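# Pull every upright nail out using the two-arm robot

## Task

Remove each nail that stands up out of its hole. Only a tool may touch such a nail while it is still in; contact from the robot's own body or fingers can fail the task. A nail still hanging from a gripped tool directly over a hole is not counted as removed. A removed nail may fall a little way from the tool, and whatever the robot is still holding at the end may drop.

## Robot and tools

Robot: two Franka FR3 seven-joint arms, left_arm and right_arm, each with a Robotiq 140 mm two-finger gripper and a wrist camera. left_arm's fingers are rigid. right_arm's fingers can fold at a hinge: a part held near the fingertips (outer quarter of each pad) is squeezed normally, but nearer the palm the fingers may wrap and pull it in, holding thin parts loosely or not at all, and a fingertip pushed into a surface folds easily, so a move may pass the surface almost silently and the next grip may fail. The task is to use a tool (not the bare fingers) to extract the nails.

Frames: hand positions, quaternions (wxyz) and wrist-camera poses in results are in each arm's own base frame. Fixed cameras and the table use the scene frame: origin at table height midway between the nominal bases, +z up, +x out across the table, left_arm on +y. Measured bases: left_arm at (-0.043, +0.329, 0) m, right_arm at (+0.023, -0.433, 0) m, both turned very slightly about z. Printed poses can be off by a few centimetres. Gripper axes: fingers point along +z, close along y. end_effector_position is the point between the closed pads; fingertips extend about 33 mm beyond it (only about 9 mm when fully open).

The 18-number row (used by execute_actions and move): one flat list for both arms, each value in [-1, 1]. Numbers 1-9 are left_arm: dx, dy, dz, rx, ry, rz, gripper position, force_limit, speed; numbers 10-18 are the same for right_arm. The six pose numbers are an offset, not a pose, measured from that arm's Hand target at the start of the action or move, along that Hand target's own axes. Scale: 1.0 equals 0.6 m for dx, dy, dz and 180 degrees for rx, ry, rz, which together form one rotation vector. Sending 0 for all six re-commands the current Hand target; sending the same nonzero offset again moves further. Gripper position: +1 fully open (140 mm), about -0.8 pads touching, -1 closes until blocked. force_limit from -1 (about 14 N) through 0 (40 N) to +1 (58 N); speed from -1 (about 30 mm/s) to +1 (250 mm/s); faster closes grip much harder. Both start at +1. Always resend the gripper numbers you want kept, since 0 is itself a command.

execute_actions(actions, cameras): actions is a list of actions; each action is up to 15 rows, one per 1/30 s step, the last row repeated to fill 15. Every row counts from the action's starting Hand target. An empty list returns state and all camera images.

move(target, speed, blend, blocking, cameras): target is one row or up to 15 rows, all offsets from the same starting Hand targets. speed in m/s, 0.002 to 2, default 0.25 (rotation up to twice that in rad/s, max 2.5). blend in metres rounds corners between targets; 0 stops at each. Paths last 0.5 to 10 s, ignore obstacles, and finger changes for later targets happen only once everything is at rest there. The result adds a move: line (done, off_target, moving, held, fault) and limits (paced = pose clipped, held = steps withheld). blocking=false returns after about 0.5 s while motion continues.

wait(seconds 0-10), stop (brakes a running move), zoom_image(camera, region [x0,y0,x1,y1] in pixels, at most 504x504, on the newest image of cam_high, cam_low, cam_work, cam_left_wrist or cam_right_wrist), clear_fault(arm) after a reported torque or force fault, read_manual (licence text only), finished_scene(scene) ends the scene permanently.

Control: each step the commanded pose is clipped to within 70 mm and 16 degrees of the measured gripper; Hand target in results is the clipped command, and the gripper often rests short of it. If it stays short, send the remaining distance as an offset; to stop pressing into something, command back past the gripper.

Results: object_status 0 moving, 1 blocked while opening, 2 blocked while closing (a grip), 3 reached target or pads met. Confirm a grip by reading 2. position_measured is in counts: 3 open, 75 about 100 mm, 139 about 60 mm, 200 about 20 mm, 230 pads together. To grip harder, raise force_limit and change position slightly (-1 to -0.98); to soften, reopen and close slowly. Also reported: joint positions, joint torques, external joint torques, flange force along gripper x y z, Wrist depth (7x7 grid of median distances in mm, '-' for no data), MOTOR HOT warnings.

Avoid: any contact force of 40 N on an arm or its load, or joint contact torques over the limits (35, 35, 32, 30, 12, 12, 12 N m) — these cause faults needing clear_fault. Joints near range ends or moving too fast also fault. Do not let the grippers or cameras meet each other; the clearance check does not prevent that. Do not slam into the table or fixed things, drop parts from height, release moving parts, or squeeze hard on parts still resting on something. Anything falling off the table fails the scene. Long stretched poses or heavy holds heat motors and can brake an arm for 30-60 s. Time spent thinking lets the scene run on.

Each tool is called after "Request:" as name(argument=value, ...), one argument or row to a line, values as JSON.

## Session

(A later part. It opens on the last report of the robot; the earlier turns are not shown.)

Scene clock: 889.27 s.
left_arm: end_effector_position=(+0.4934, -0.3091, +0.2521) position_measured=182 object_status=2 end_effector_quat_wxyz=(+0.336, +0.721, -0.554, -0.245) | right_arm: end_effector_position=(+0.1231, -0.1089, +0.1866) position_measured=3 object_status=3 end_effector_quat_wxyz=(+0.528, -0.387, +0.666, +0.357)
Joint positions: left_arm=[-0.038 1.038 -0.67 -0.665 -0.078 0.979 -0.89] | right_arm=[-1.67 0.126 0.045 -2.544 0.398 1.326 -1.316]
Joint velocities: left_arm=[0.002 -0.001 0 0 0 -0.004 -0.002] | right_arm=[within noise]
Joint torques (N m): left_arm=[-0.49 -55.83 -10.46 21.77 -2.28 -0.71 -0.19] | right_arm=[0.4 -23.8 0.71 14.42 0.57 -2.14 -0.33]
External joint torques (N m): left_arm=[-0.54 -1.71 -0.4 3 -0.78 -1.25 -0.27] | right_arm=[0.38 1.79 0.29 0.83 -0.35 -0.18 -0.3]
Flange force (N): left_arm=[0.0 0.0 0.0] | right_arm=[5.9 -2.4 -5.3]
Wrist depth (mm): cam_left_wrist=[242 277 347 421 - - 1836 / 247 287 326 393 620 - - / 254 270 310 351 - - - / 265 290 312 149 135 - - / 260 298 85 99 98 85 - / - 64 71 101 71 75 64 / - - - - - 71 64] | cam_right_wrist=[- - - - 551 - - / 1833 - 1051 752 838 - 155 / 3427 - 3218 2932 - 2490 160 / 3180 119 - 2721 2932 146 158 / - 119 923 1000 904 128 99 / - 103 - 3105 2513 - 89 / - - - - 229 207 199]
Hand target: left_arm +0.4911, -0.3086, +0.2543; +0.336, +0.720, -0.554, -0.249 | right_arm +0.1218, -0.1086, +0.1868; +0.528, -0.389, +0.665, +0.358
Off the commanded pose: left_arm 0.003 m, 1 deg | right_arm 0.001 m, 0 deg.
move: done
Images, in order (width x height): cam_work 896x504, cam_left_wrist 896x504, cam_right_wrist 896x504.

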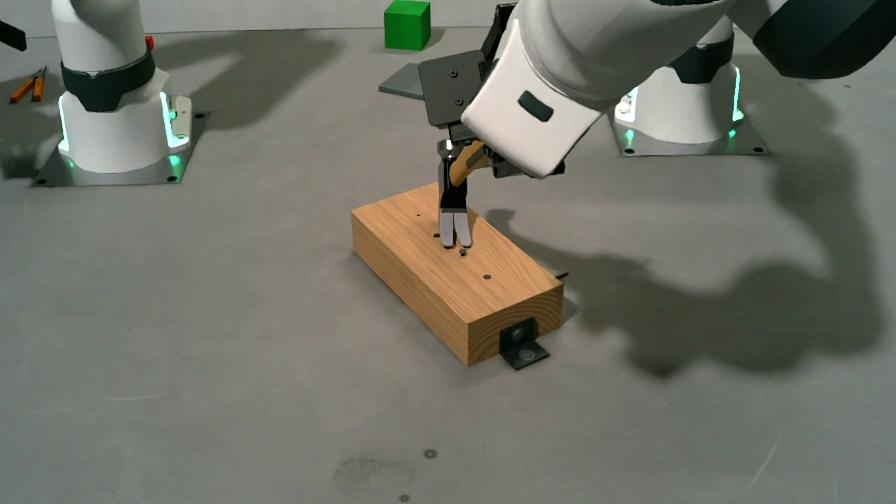

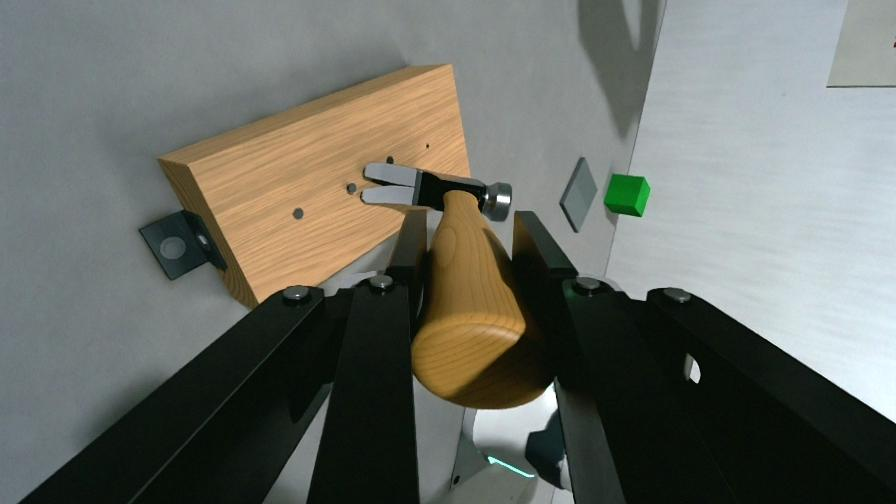

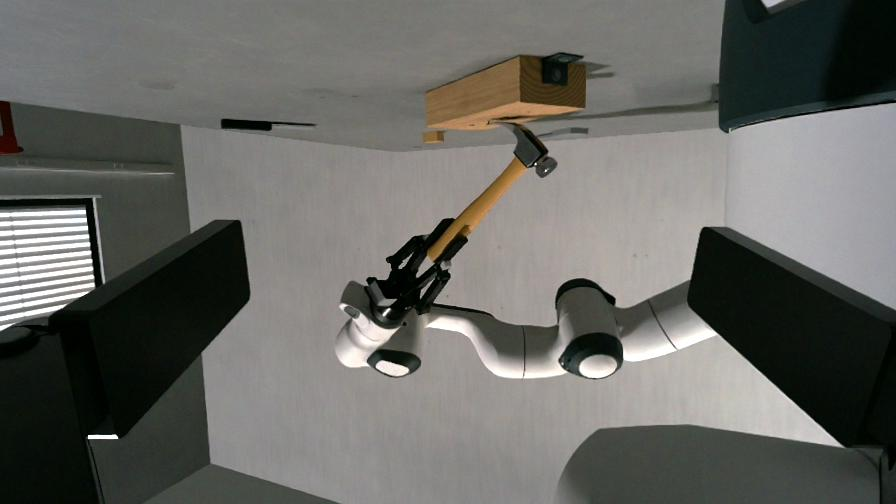

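Request:
move(
  target=[-0.0033,0.0197,0.0093,0.0233,0,0,-1,1,0.5,0,0,0,0,0,0,1,1,1],
  speed=0.03,
  cameras=["cam_work","cam_right_wrist","cam_left_wrist"],
)

Request:
zoom_image(
  camera="cam_work",
  region=[430, 210, 490, 270],
)

Request:
zoom_image(
  camera="cam_right_wrist",
  region=[460, 90, 560, 160],
)

Request:
zoom_image(
  camera="cam_left_wrist",
  region=[300, 120, 460, 220],
)

Scene clock: 906.53 s.
left_arm: end_effector_position=(+0.4794, -0.3087, +0.2558) position_measured=182 object_status=2 end_effector_quat_wxyz=(+0.308, +0.733, -0.560, -0.231) | right_arm: end_effector_position=(+0.1231, -0.1089, +0.1866) position_measured=3 object_status=3 end_effector_quat_wxyz=(+0.528, -0.387, +0.666, +0.357)
Joint positions: left_arm=[0.061 0.85 -0.699 -0.992 -0.078 1.145 -0.875] | right_arm=[-1.67 0.126 0.045 -2.544 0.398 1.326 -1.316]
Joint velocities: left_arm=[0.001 -0.002 -0.001 -0.001 -0.001 0.003 0] | right_arm=[within noise]
Joint torques (N m): left_arm=[0.18 -53.33 -13.54 22.41 -2.27 0.37 0.27] | right_arm=[0.37 -23.82 0.67 14.37 0.58 -2.12 -0.33]
External joint torques (N m): left_arm=[0.18 -3.13 -1.58 2.34 -1.06 -0.32 0.2] | right_arm=[0.31 1.88 0.22 0.7 -0.34 -0.17 -0.31]
Flange force (N): left_arm=[0.0 0.0 0.0] | right_arm=[6.1 -2.2 -5.1]
Wrist depth (mm): cam_left_wrist=[243 278 330 434 659 - - / 249 287 314 377 650 - 1768 / 256 269 310 354 670 2040 - / 264 301 311 149 136 2006 - / 271 301 85 99 99 85 - / - 63 71 99 71 75 - / - - - - - 71 64] | cam_right_wrist=[- - - - 522 454 150 / - 769 - 733 639 750 158 / 2666 - - 2749 - - 159 / 3033 119 - 817 - 137 - / - 119 949 1019 974 128 99 / - 104 - - 967 - 89 / - - - - 228 207 198]
Hand target: left_arm +0.4790, -0.3098, +0.2596; +0.309, +0.732, -0.562, -0.229 | right_arm +0.1218, -0.1086, +0.1868; +0.528, -0.389, +0.665, +0.358
Off the commanded pose: left_arm 0.004 m, 0 deg | right_arm 0.001 m, 0 deg.
move: off_target (left_arm)
Images, in order (width x height): cam_work 896x504, cam_left_wrist 896x504, cam_right_wrist 896x504.

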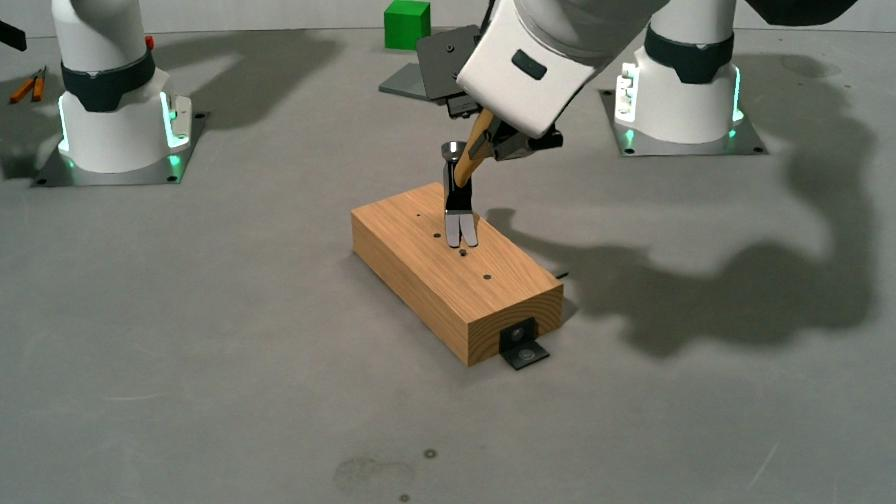

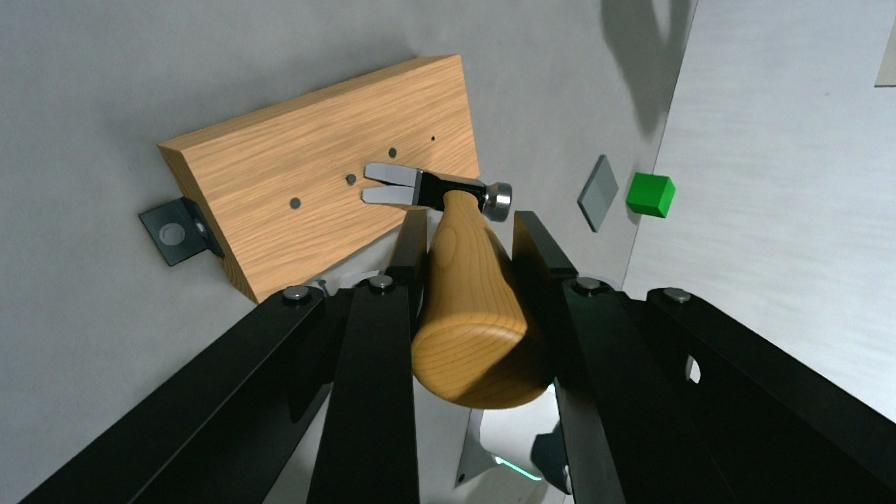

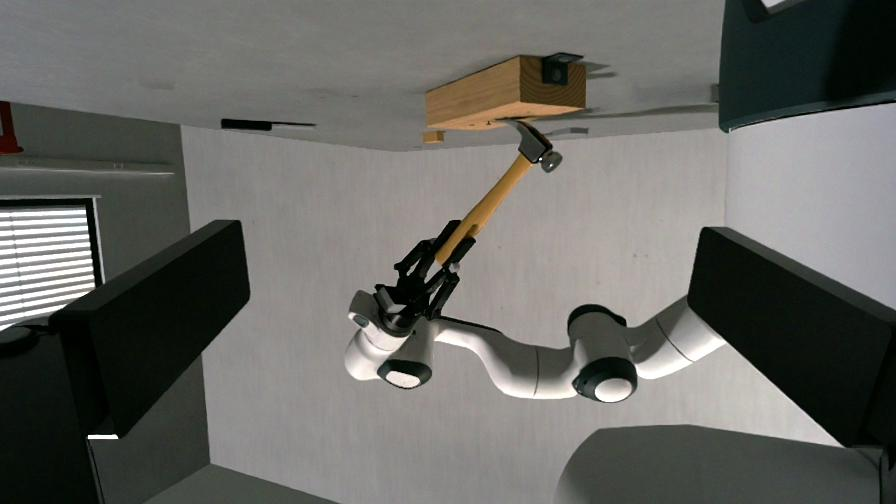

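Scaled by 8.400.

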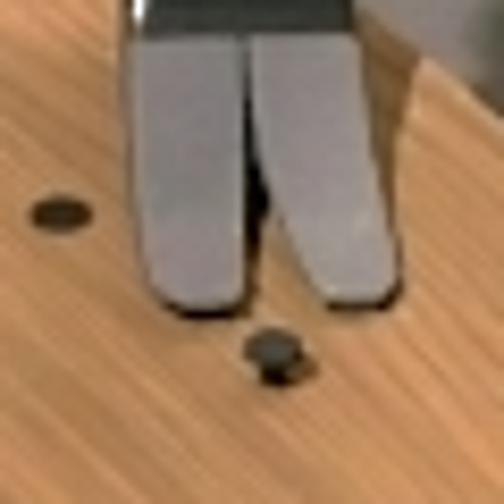

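Scaled by 5.040.

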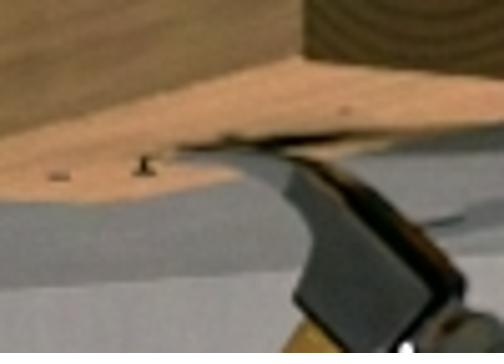

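Scaled by 3.150.

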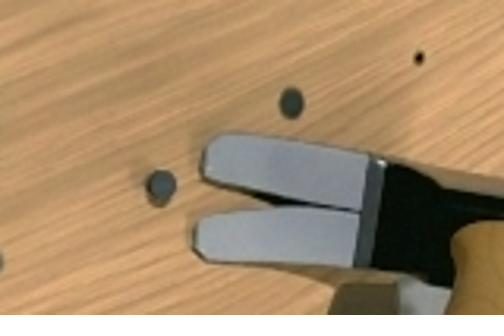

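Request:
move(
  target=[
    [0.0045,0.0018,-0.0012,0,0,0,-1,1,0.5,0,0,0,0,0,0,1,1,1],
    [0.0045,0,0.0022,0,0,0,-1,1,0.5,0,0,0,0,0,0,1,1,1],
    [0.0055,-0.0085,-0.0078,0,0,0,-1,1,0.5,0,0,0,0,0,0,1,1,1],
  ],
  speed=0.02,
  cameras=["cam_work","cam_right_wrist","cam_left_wrist"],
)

Request:
zoom_image(
  camera="cam_work",
  region=[430, 210, 490, 270],
)

Request:
zoom_image(
  camera="cam_right_wrist",
  region=[460, 90, 560, 160],
)

Request:
zoom_image(
  camera="cam_left_wrist",
  region=[300, 120, 460, 220],
)

Scene clock: 919.17 s.
left_arm: end_effector_position=(+0.4889, -0.3114, +0.2572) position_measured=182 object_status=2 end_effector_quat_wxyz=(+0.309, +0.733, -0.562, -0.225) | right_arm: end_effector_position=(+0.1231, -0.1089, +0.1866) position_measured=3 object_status=3 end_effector_quat_wxyz=(+0.528, -0.387, +0.666, +0.357)
Joint positions: left_arm=[0.033 0.889 -0.692 -0.911 -0.068 1.118 -0.875] | right_arm=[-1.67 0.126 0.045 -2.544 0.398 1.326 -1.316]
Joint velocities: left_arm=[0 0 0 0.001 0 -0.003 -0.001] | right_arm=[within noise]
Joint torques (N m): left_arm=[-0.46 -52.79 -11.86 22.51 -2.09 -0.46 -0.08] | right_arm=[0.39 -23.83 0.72 14.4 0.57 -2.14 -0.35]
External joint torques (N m): left_arm=[-0.64 -1.55 -0.36 2.65 -0.85 -1.2 -0.15] | right_arm=[0.3 1.75 0.24 0.8 -0.34 -0.19 -0.33]
Flange force (N): left_arm=[0.0 0.0 0.0] | right_arm=[5.7 -2.2 -5.2]
Wrist depth (mm): cam_left_wrist=[245 280 355 436 560 - - / 247 295 328 377 - - - / 260 281 309 353 659 - - / 268 303 313 149 135 - - / 277 303 85 99 98 85 - / - 64 71 100 71 75 64 / - - - - - 71 64] | cam_right_wrist=[446 - 491 - 577 185 150 / - - 750 729 840 187 159 / 3033 - - - 2869 2466 160 / 3069 119 3180 880 - 136 - / - 119 943 1027 953 128 99 / - 112 - 1019 956 - 89 / - 3069 3258 - 224 208 198]
Hand target: left_arm +0.4866, -0.3111, +0.2593; +0.309, +0.732, -0.562, -0.229 | right_arm +0.1218, -0.1086, +0.1868; +0.528, -0.389, +0.665, +0.358
Off the commanded pose: left_arm 0.003 m, 0 deg | right_arm 0.001 m, 0 deg.
move: done
Images, in order (width x height): cam_work 896x504, cam_left_wrist 896x504, cam_right_wrist 896x504.

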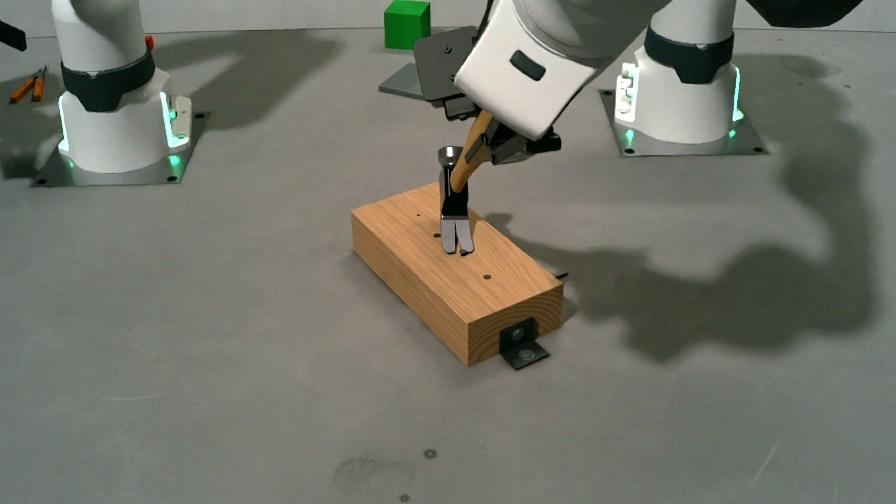

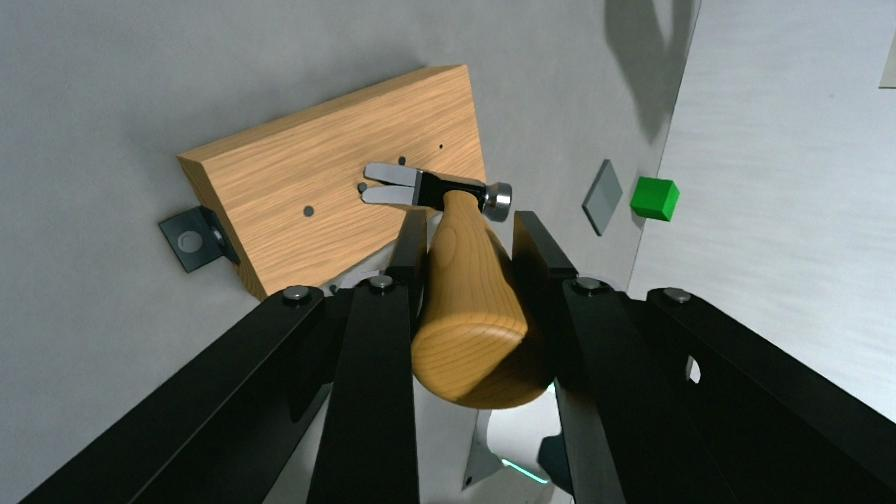

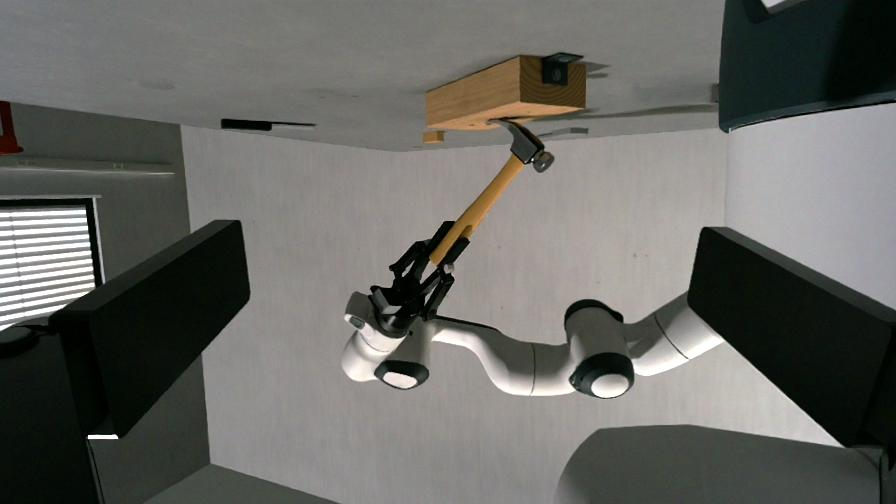

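Scaled by 8.400.

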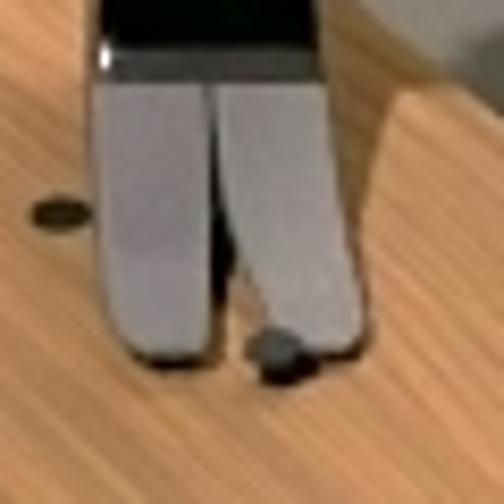

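Scaled by 5.040.

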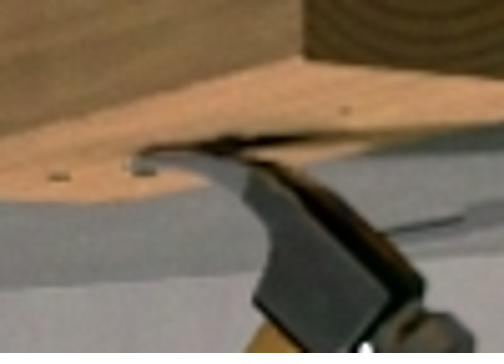

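Scaled by 3.150.

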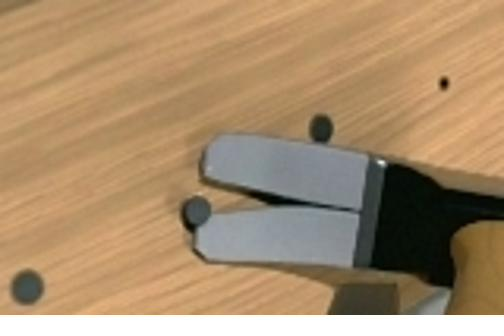

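Request:
move(
  target=[
    [0,0.0058,0.0035,0,0,0,-1,1,0.5,0,0,0,0,0,0,1,1,1],
    [-0.0018,0.0058,0.0035,0,0,0,-1,1,0.5,0,0,0,0,0,0,1,1,1],
    [-0.0018,0.0047,0.0047,0,0,0,-1,1,0.5,0,0,0,0,0,0,1,1,1],
    [-0.001,-0.0093,-0.0093,0,0,0,-1,1,0.5,0,0,0,0,0,0,1,1,1],
  ],
  speed=0.02,
  cameras=["cam_work","cam_right_wrist","cam_left_wrist"],
)

Request:
zoom_image(
  camera="cam_work",
  region=[430, 210, 490, 270],
)

Request:
zoom_image(
  camera="cam_right_wrist",
  region=[460, 90, 560, 160],
)

Request:
zoom_image(
  camera="cam_left_wrist",
  region=[300, 120, 460, 220],
)

Scene clock: 932.00 s.
left_arm: end_effector_position=(+0.4953, -0.3099, +0.2566) position_measured=182 object_status=2 end_effector_quat_wxyz=(+0.310, +0.732, -0.563, -0.226) | right_arm: end_effector_position=(+0.1231, -0.1089, +0.1866) position_measured=3 object_status=3 end_effector_quat_wxyz=(+0.528, -0.387, +0.666, +0.357)
Joint positions: left_arm=[0.007 0.934 -0.686 -0.825 -0.054 1.077 -0.876] | right_arm=[-1.67 0.126 0.045 -2.544 0.398 1.326 -1.316]
Joint torques (N m): left_arm=[0.36 -54.53 -11.08 24.07 -1.74 -0.49 -0.13] | right_arm=[0.45 -23.81 0.7 14.39 0.57 -2.14 -0.34]
External joint torques (N m): left_arm=[0.51 -2.12 0.11 4.59 -0.45 -1.21 -0.2] | right_arm=[0.39 1.81 0.25 0.79 -0.35 -0.18 -0.32]
Flange force (N): left_arm=[0.0 0.0 0.0] | right_arm=[5.9 -2.3 -5.2]
Wrist depth (mm): cam_left_wrist=[250 283 343 431 547 775 - / 251 291 330 378 - - - / 259 284 311 350 - - - / 268 306 313 149 153 - - / 272 306 85 99 98 85 - / - 63 71 100 71 75 64 / - - - 642 - 71 64] | cam_right_wrist=[503 524 - - 525 202 154 / 761 752 - 709 731 193 158 / 2999 4399 - 3033 2421 193 161 / 2932 119 3033 846 - 137 158 / - 119 933 1000 956 128 99 / - 104 - 992 - - 89 / - - - 2237 224 207 198]
Hand target: left_arm +0.4940, -0.3085, +0.2593; +0.309, +0.732, -0.562, -0.229 | right_arm +0.1218, -0.1086, +0.1868; +0.528, -0.389, +0.665, +0.358
Off the commanded pose: left_arm 0.003 m, 0 deg | right_arm 0.001 m, 0 deg.
move: done
Images, in order (width x height): cam_work 896x504, cam_left_wrist 896x504, cam_right_wrist 896x504.

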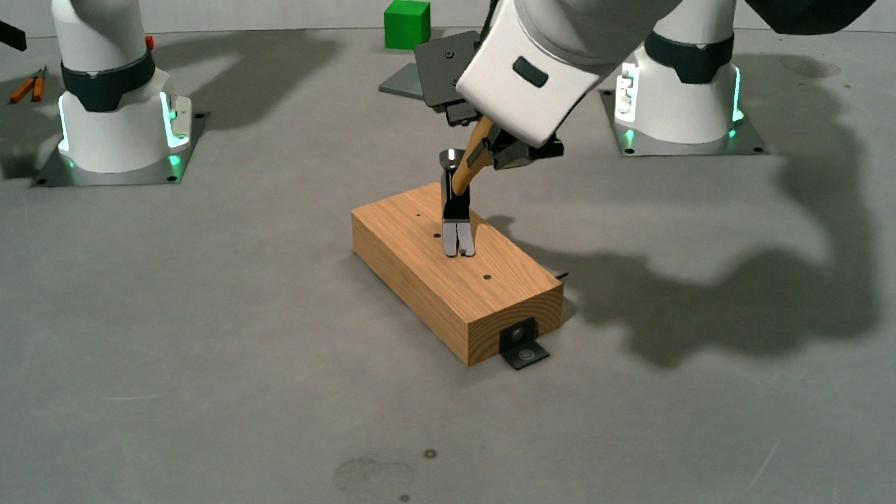

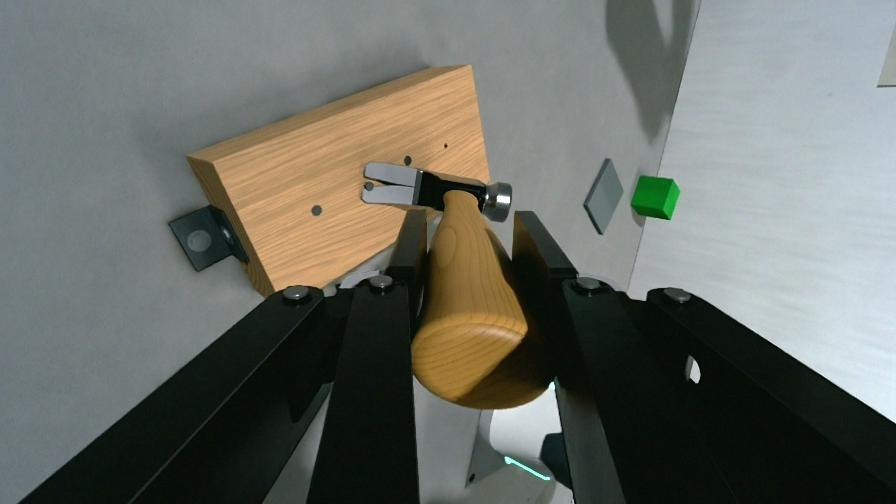

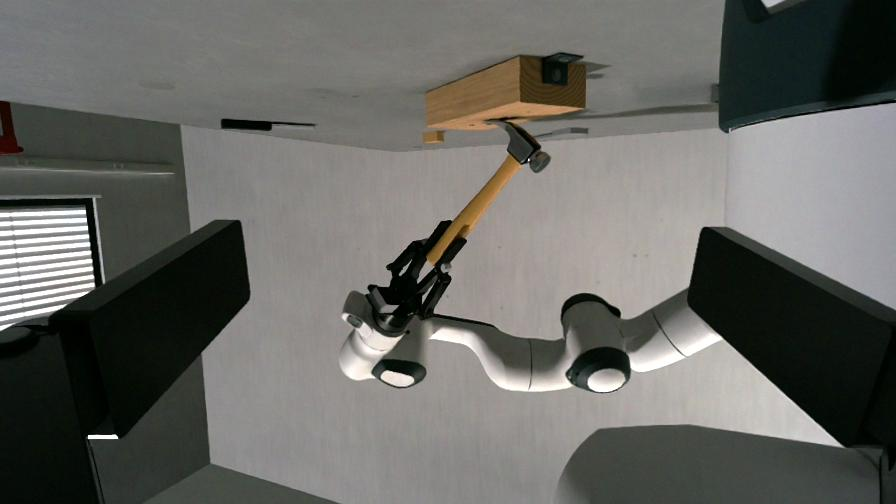

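Scaled by 8.400.

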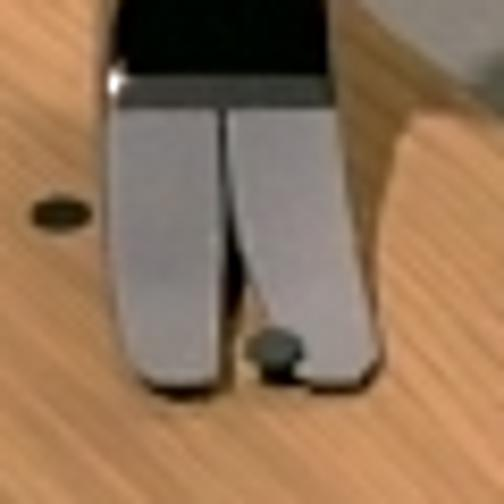

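Scaled by 5.040.

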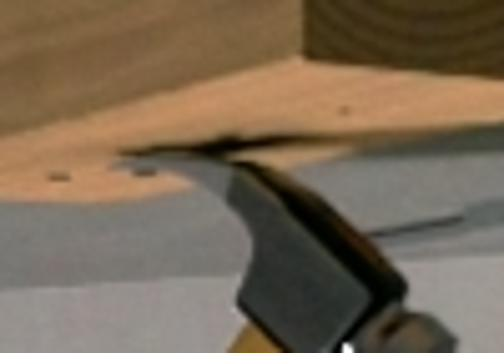

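Scaled by 3.150.

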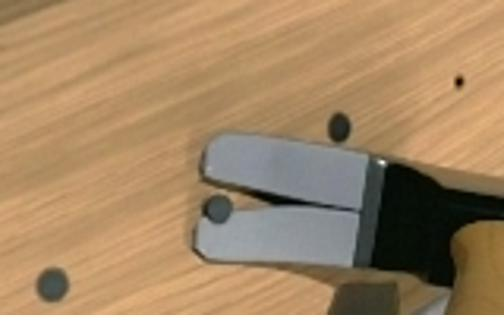

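Request:
move(
  target=[-0.0005,-0.0125,-0.0125,0,0,0,-1,1,0.5,0,0,0,0,0,0,1,1,1],
  speed=0.02,
  cameras=["cam_work","cam_right_wrist","cam_left_wrist"],
)

Request:
zoom_image(
  camera="cam_work",
  region=[430, 210, 490, 270],
)

Request:
zoom_image(
  camera="cam_left_wrist",
  region=[300, 120, 460, 220],
)

Scene clock: 936.87 s.
left_arm: end_effector_position=(+0.5004, -0.3095, +0.2550) position_measured=182 object_status=2 end_effector_quat_wxyz=(+0.313, +0.728, -0.564, -0.232) | right_arm: end_effector_position=(+0.1231, -0.1089, +0.1866) position_measured=3 object_status=3 end_effector_quat_wxyz=(+0.528, -0.387, +0.666, +0.357)
Joint positions: left_arm=[-0.054 1.019 -0.665 -0.657 -0.043 0.992 -0.877] | right_arm=[-1.67 0.126 0.045 -2.544 0.398 1.326 -1.316]
Joint torques (N m): left_arm=[2.41 -59.26 -8.88 24.82 -0.73 0.29 -0.11] | right_arm=[0.39 -23.8 0.69 14.45 0.56 -2.13 -0.33]
External joint torques (N m): left_arm=[2.37 -5.2 0.84 5.91 0.61 -0.39 -0.18] | right_arm=[0.41 1.85 0.32 0.8 -0.35 -0.19 -0.31]
Flange force (N): left_arm=[0.0 0.0 0.0] | right_arm=[6.0 -2.5 -5.3]
Wrist depth (mm): cam_left_wrist=[243 278 343 422 - - - / 251 290 325 375 - - - / 258 286 310 351 686 - - / 265 304 315 149 154 - - / 274 301 85 99 98 85 - / - 63 71 99 71 75 64 / - - - - - 71 64] | cam_right_wrist=[- - - - - 203 148 / 737 - - 739 634 188 158 / 3473 - - 3218 2095 - 156 / 2562 119 3341 825 1820 137 157 / - 119 3519 977 963 128 99 / - 112 3566 3427 2869 2111 89 / - - - 3033 229 208 198]
Hand target: left_arm +0.5042, -0.3054, +0.2592; +0.309, +0.732, -0.562, -0.229 | right_arm +0.1218, -0.1086, +0.1868; +0.528, -0.389, +0.665, +0.358
Off the commanded pose: left_arm 0.007 m, 1 deg | right_arm 0.001 m, 0 deg.
move: off_target (left_arm)
Images, in order (width x height): cam_work 896x504, cam_left_wrist 896x504, cam_right_wrist 896x504.

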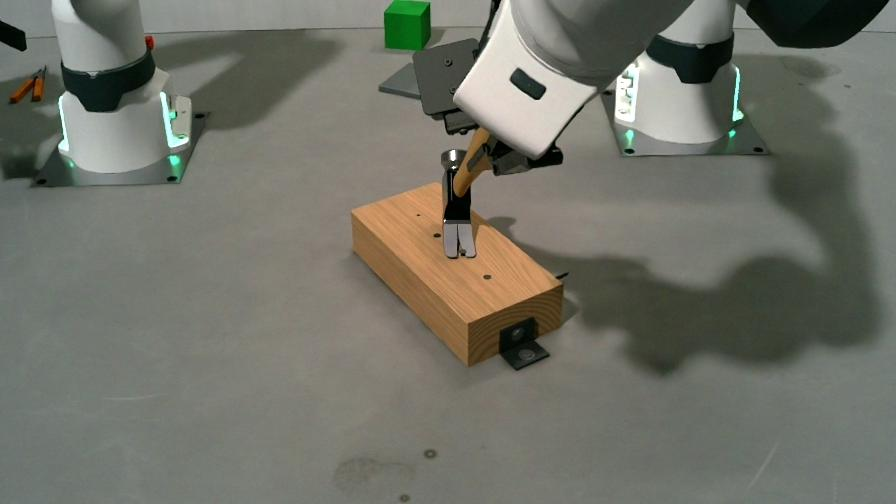

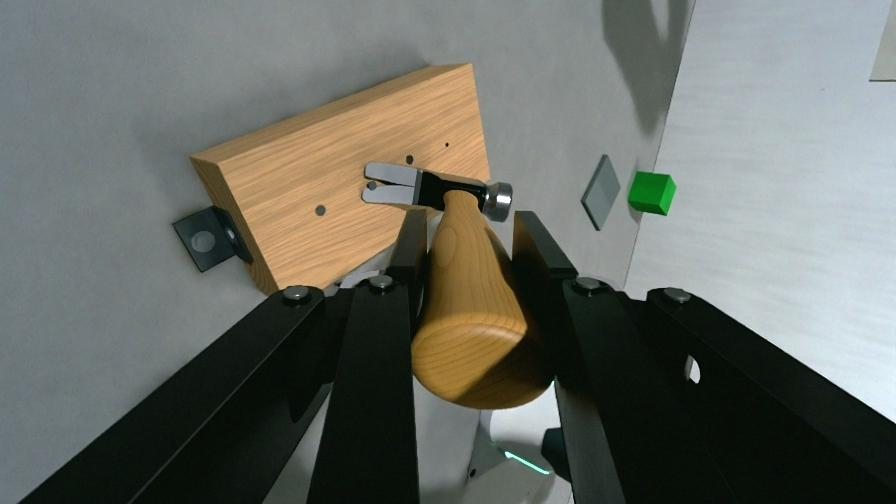

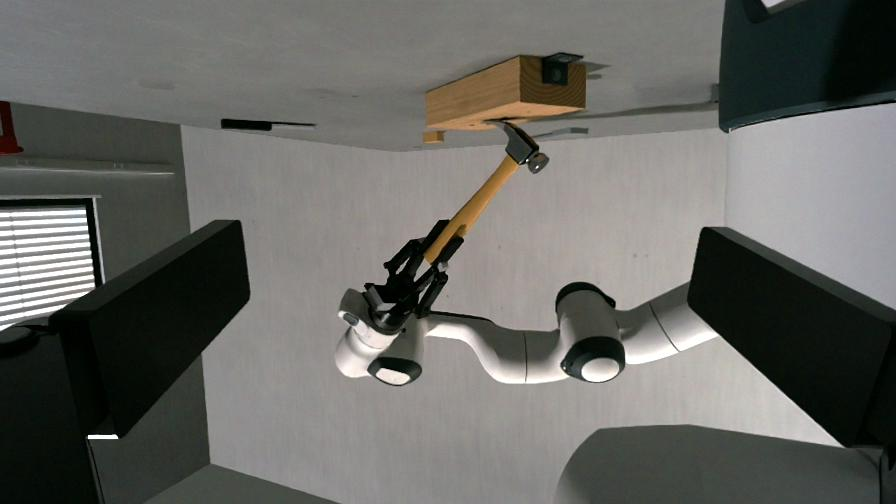

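Scaled by 8.400.

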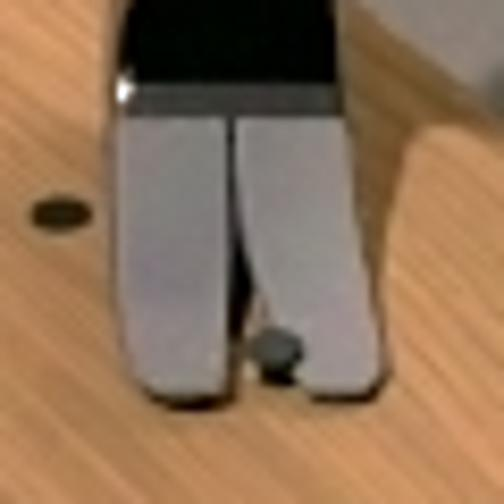

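Scaled by 3.150.

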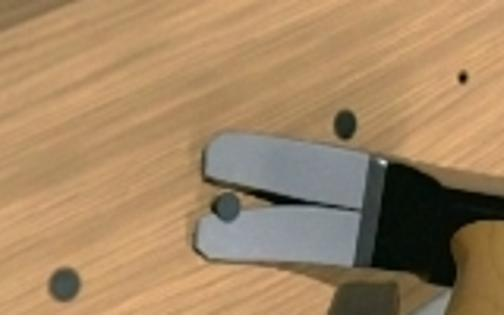

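Request:
move(
  target=[0.0052,0.0475,0.0242,0.0444,0,0,-1,1,0.5,0,0,0,0,0,0,1,1,1],
  speed=0.02,
  cameras=["cam_work","cam_right_wrist","cam_left_wrist"],
)

Request:
zoom_image(
  camera="cam_work",
  region=[430, 210, 490, 270],
)

Request:
zoom_image(
  camera="cam_right_wrist",
  region=[460, 90, 560, 160],
)

Request:
zoom_image(
  camera="cam_left_wrist",
  region=[300, 120, 460, 220],
)

Scene clock: 951.80 s.
left_arm: end_effector_position=(+0.4756, -0.3241, +0.2667) position_measured=182 object_status=2 end_effector_quat_wxyz=(+0.264, +0.752, -0.574, -0.187) | right_arm: end_effector_position=(+0.1231, -0.1089, +0.1866) position_measured=3 object_status=3 end_effector_quat_wxyz=(+0.528, -0.387, +0.666, +0.357)
Joint positions: left_arm=[0.099 0.689 -0.725 -1.191 -0.069 1.304 -0.87] | right_arm=[-1.67 0.126 0.045 -2.544 0.398 1.326 -1.316]
Joint torques (N m): left_arm=[2.24 -51.03 -9.87 21.76 1.97 -0.8 0.42] | right_arm=[0.38 -23.81 0.76 14.44 0.58 -2.12 -0.32]
External joint torques (N m): left_arm=[2.17 -5.12 1.71 0.5 2.8 -1.91 0.36] | right_arm=[0.35 1.85 0.33 0.79 -0.33 -0.17 -0.3]
Flange force (N): left_arm=[-13.8 8.4 1.4] | right_arm=[6.0 -2.5 -5.3]
Wrist depth (mm): cam_left_wrist=[254 295 344 417 511 - - / - 303 344 380 551 - - / - 303 319 354 604 - - / 287 323 323 149 603 855 - / 297 317 85 99 99 91 - / - 64 71 100 71 75 - / - - - 566 - 71 64] | cam_right_wrist=[568 - 466 557 470 185 150 / 702 827 - 698 633 187 163 / 3566 4979 2999 - 2562 195 164 / 2749 119 - 840 - 146 158 / - 119 840 1000 2869 128 99 / - 105 - 939 956 2378 89 / - - - 2900 225 207 198]
Hand target: left_arm +0.4756, -0.3163, +0.2693; +0.258, +0.752, -0.577, -0.189 | right_arm +0.1218, -0.1086, +0.1868; +0.528, -0.389, +0.665, +0.358
Off the commanded pose: left_arm 0.008 m, 1 deg | right_arm 0.001 m, 0 deg.
move: off_target (left_arm)
Images, in order (width x height): cam_work 896x504, cam_left_wrist 896x504, cam_right_wrist 896x504.

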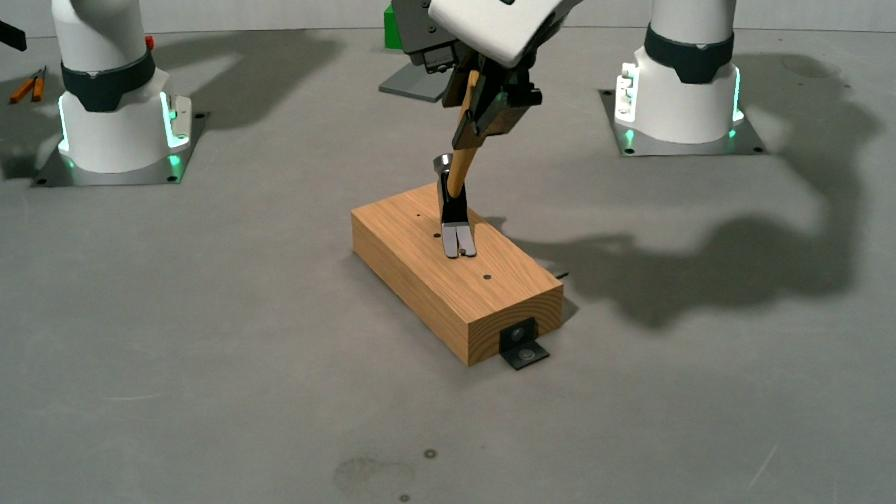

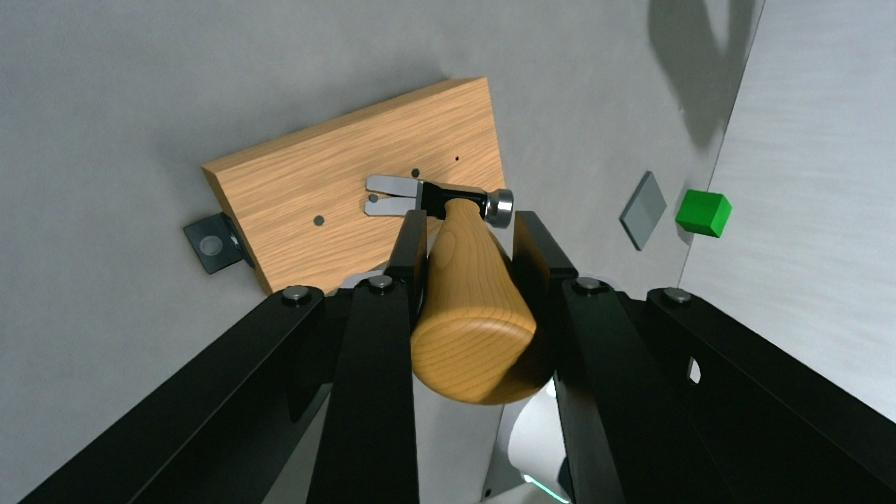

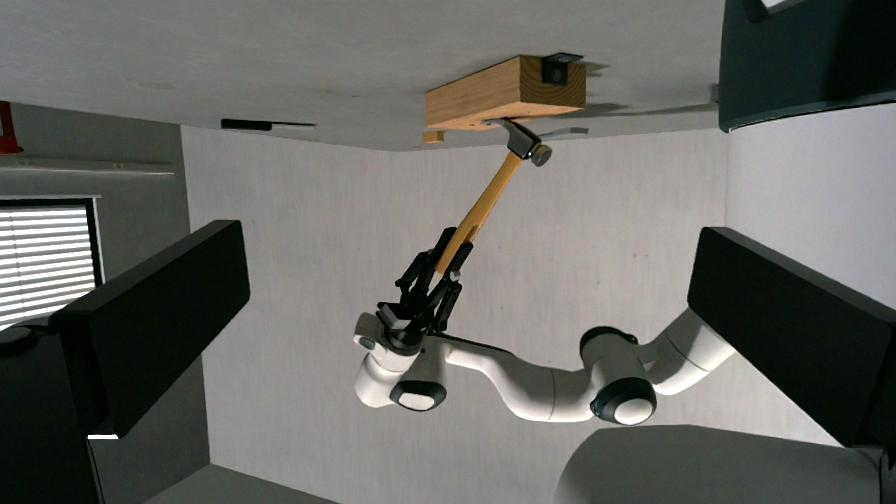

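Scaled by 8.400.

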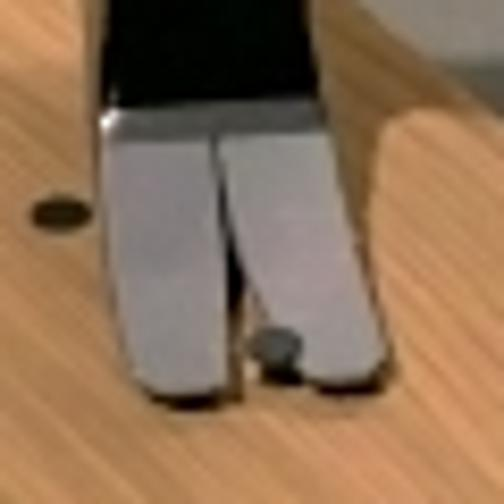

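Scaled by 5.040.

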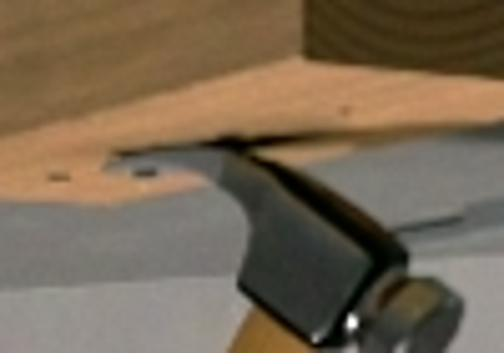

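Scaled by 3.150.

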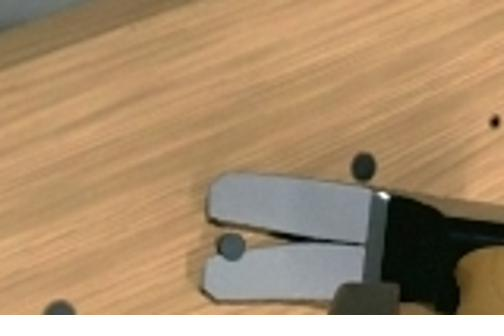

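Request:
move(
  target=[0.0093,-0.011,-0.004,0,0,0,-1,1,0.5,0,0,0,0,0,0,1,1,1],
  speed=0.02,
  cameras=["cam_work","cam_left_wrist","cam_low"],
)

Request:
zoom_image(
  camera="cam_work",
  region=[430, 210, 490, 270],
)

Request:
zoom_image(
  camera="cam_left_wrist",
  region=[300, 120, 460, 220],
)

Scene clock: 962.90 s.
left_arm: end_effector_position=(+0.4779, -0.3263, +0.2658) position_measured=182 object_status=2 end_effector_quat_wxyz=(+0.266, +0.748, -0.576, -0.193) | right_arm: end_effector_position=(+0.1231, -0.1089, +0.1866) position_measured=3 object_status=3 end_effector_quat_wxyz=(+0.528, -0.387, +0.666, +0.357)
Joint positions: left_arm=[0.069 0.72 -0.709 -1.138 -0.065 1.273 -0.87] | right_arm=[-1.67 0.126 0.045 -2.544 0.398 1.326 -1.316]
Joint torques (N m): left_arm=[2.11 -51.78 -8.59 25.95 2 0.97 0.26] | right_arm=[0.39 -23.82 0.66 14.4 0.57 -2.12 -0.34]
External joint torques (N m): left_arm=[2.11 -4.64 2.94 4.84 2.87 -0.1 0.19] | right_arm=[0.35 1.8 0.22 0.79 -0.34 -0.17 -0.32]
Flange force (N): left_arm=[5.9 -7.8 -19.7] | right_arm=[5.9 -2.3 -5.3]
Wrist depth (mm): cam_left_wrist=[258 301 344 411 - - - / 265 292 349 384 541 - - / 274 301 319 357 654 884 - / 285 317 319 145 122 - 1956 / 294 317 85 99 98 85 - / - 64 71 100 71 75 - / - - - 594 - 71 64] | cam_right_wrist=[536 - - 579 527 482 153 / 758 750 - 708 645 202 151 / 2490 3519 3341 2869 2749 193 160 / 3180 119 3218 2869 2838 137 158 / - 119 - 880 - 128 95 / - 3299 977 2869 963 963 89 / - - - 2562 225 208 198]
Hand target: left_arm +0.4836, -0.3199, +0.2673; +0.258, +0.752, -0.577, -0.189 | right_arm +0.1218, -0.1086, +0.1868; +0.528, -0.389, +0.665, +0.358
Off the commanded pose: left_arm 0.009 m, 1 deg | right_arm 0.001 m, 0 deg.
move: off_target (left_arm)
Images, in order (width x height): cam_low 896x504, cam_work 896x504, cam_left_wrist 896x504.

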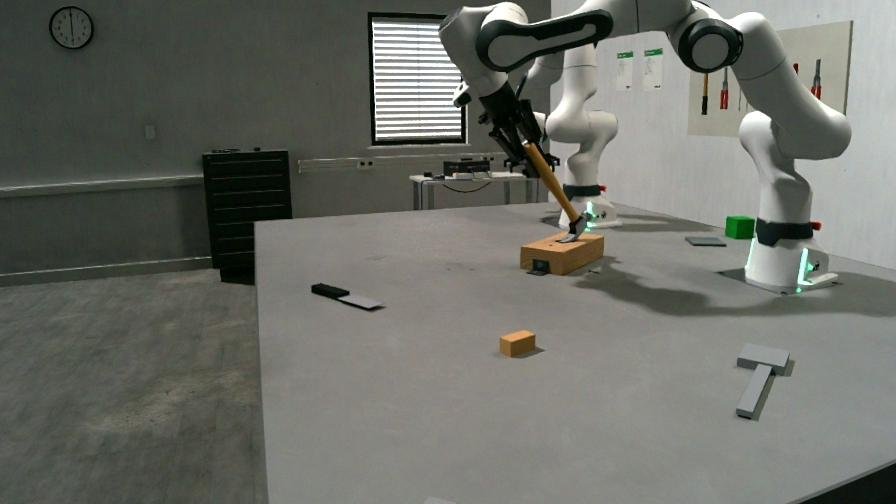

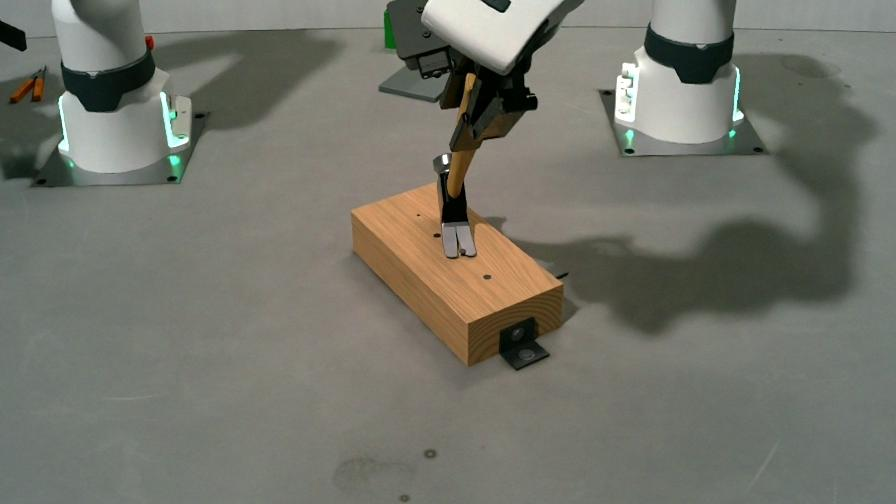

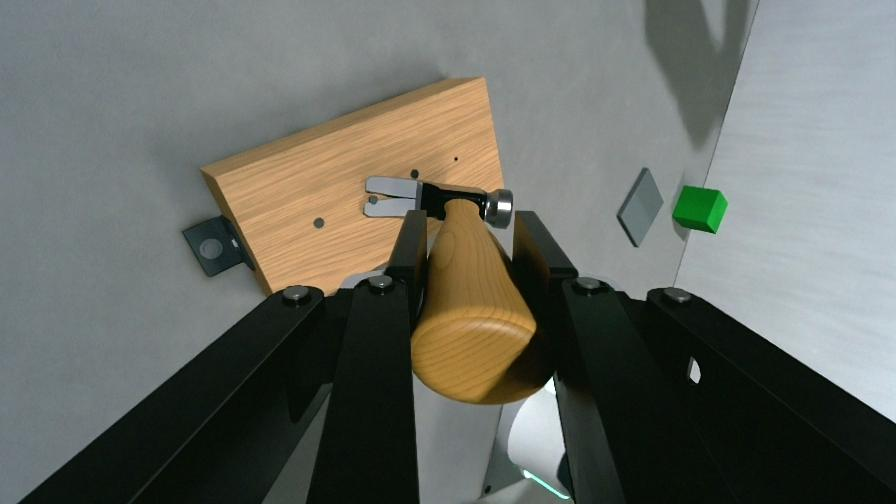

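Scaled by 8.400.

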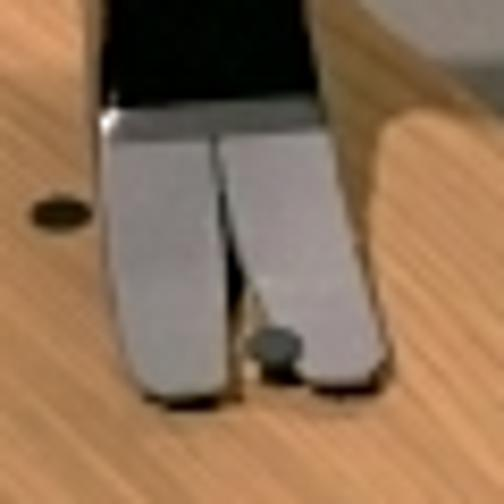

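Scaled by 3.150.

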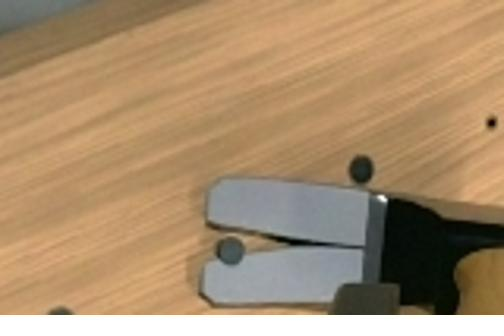

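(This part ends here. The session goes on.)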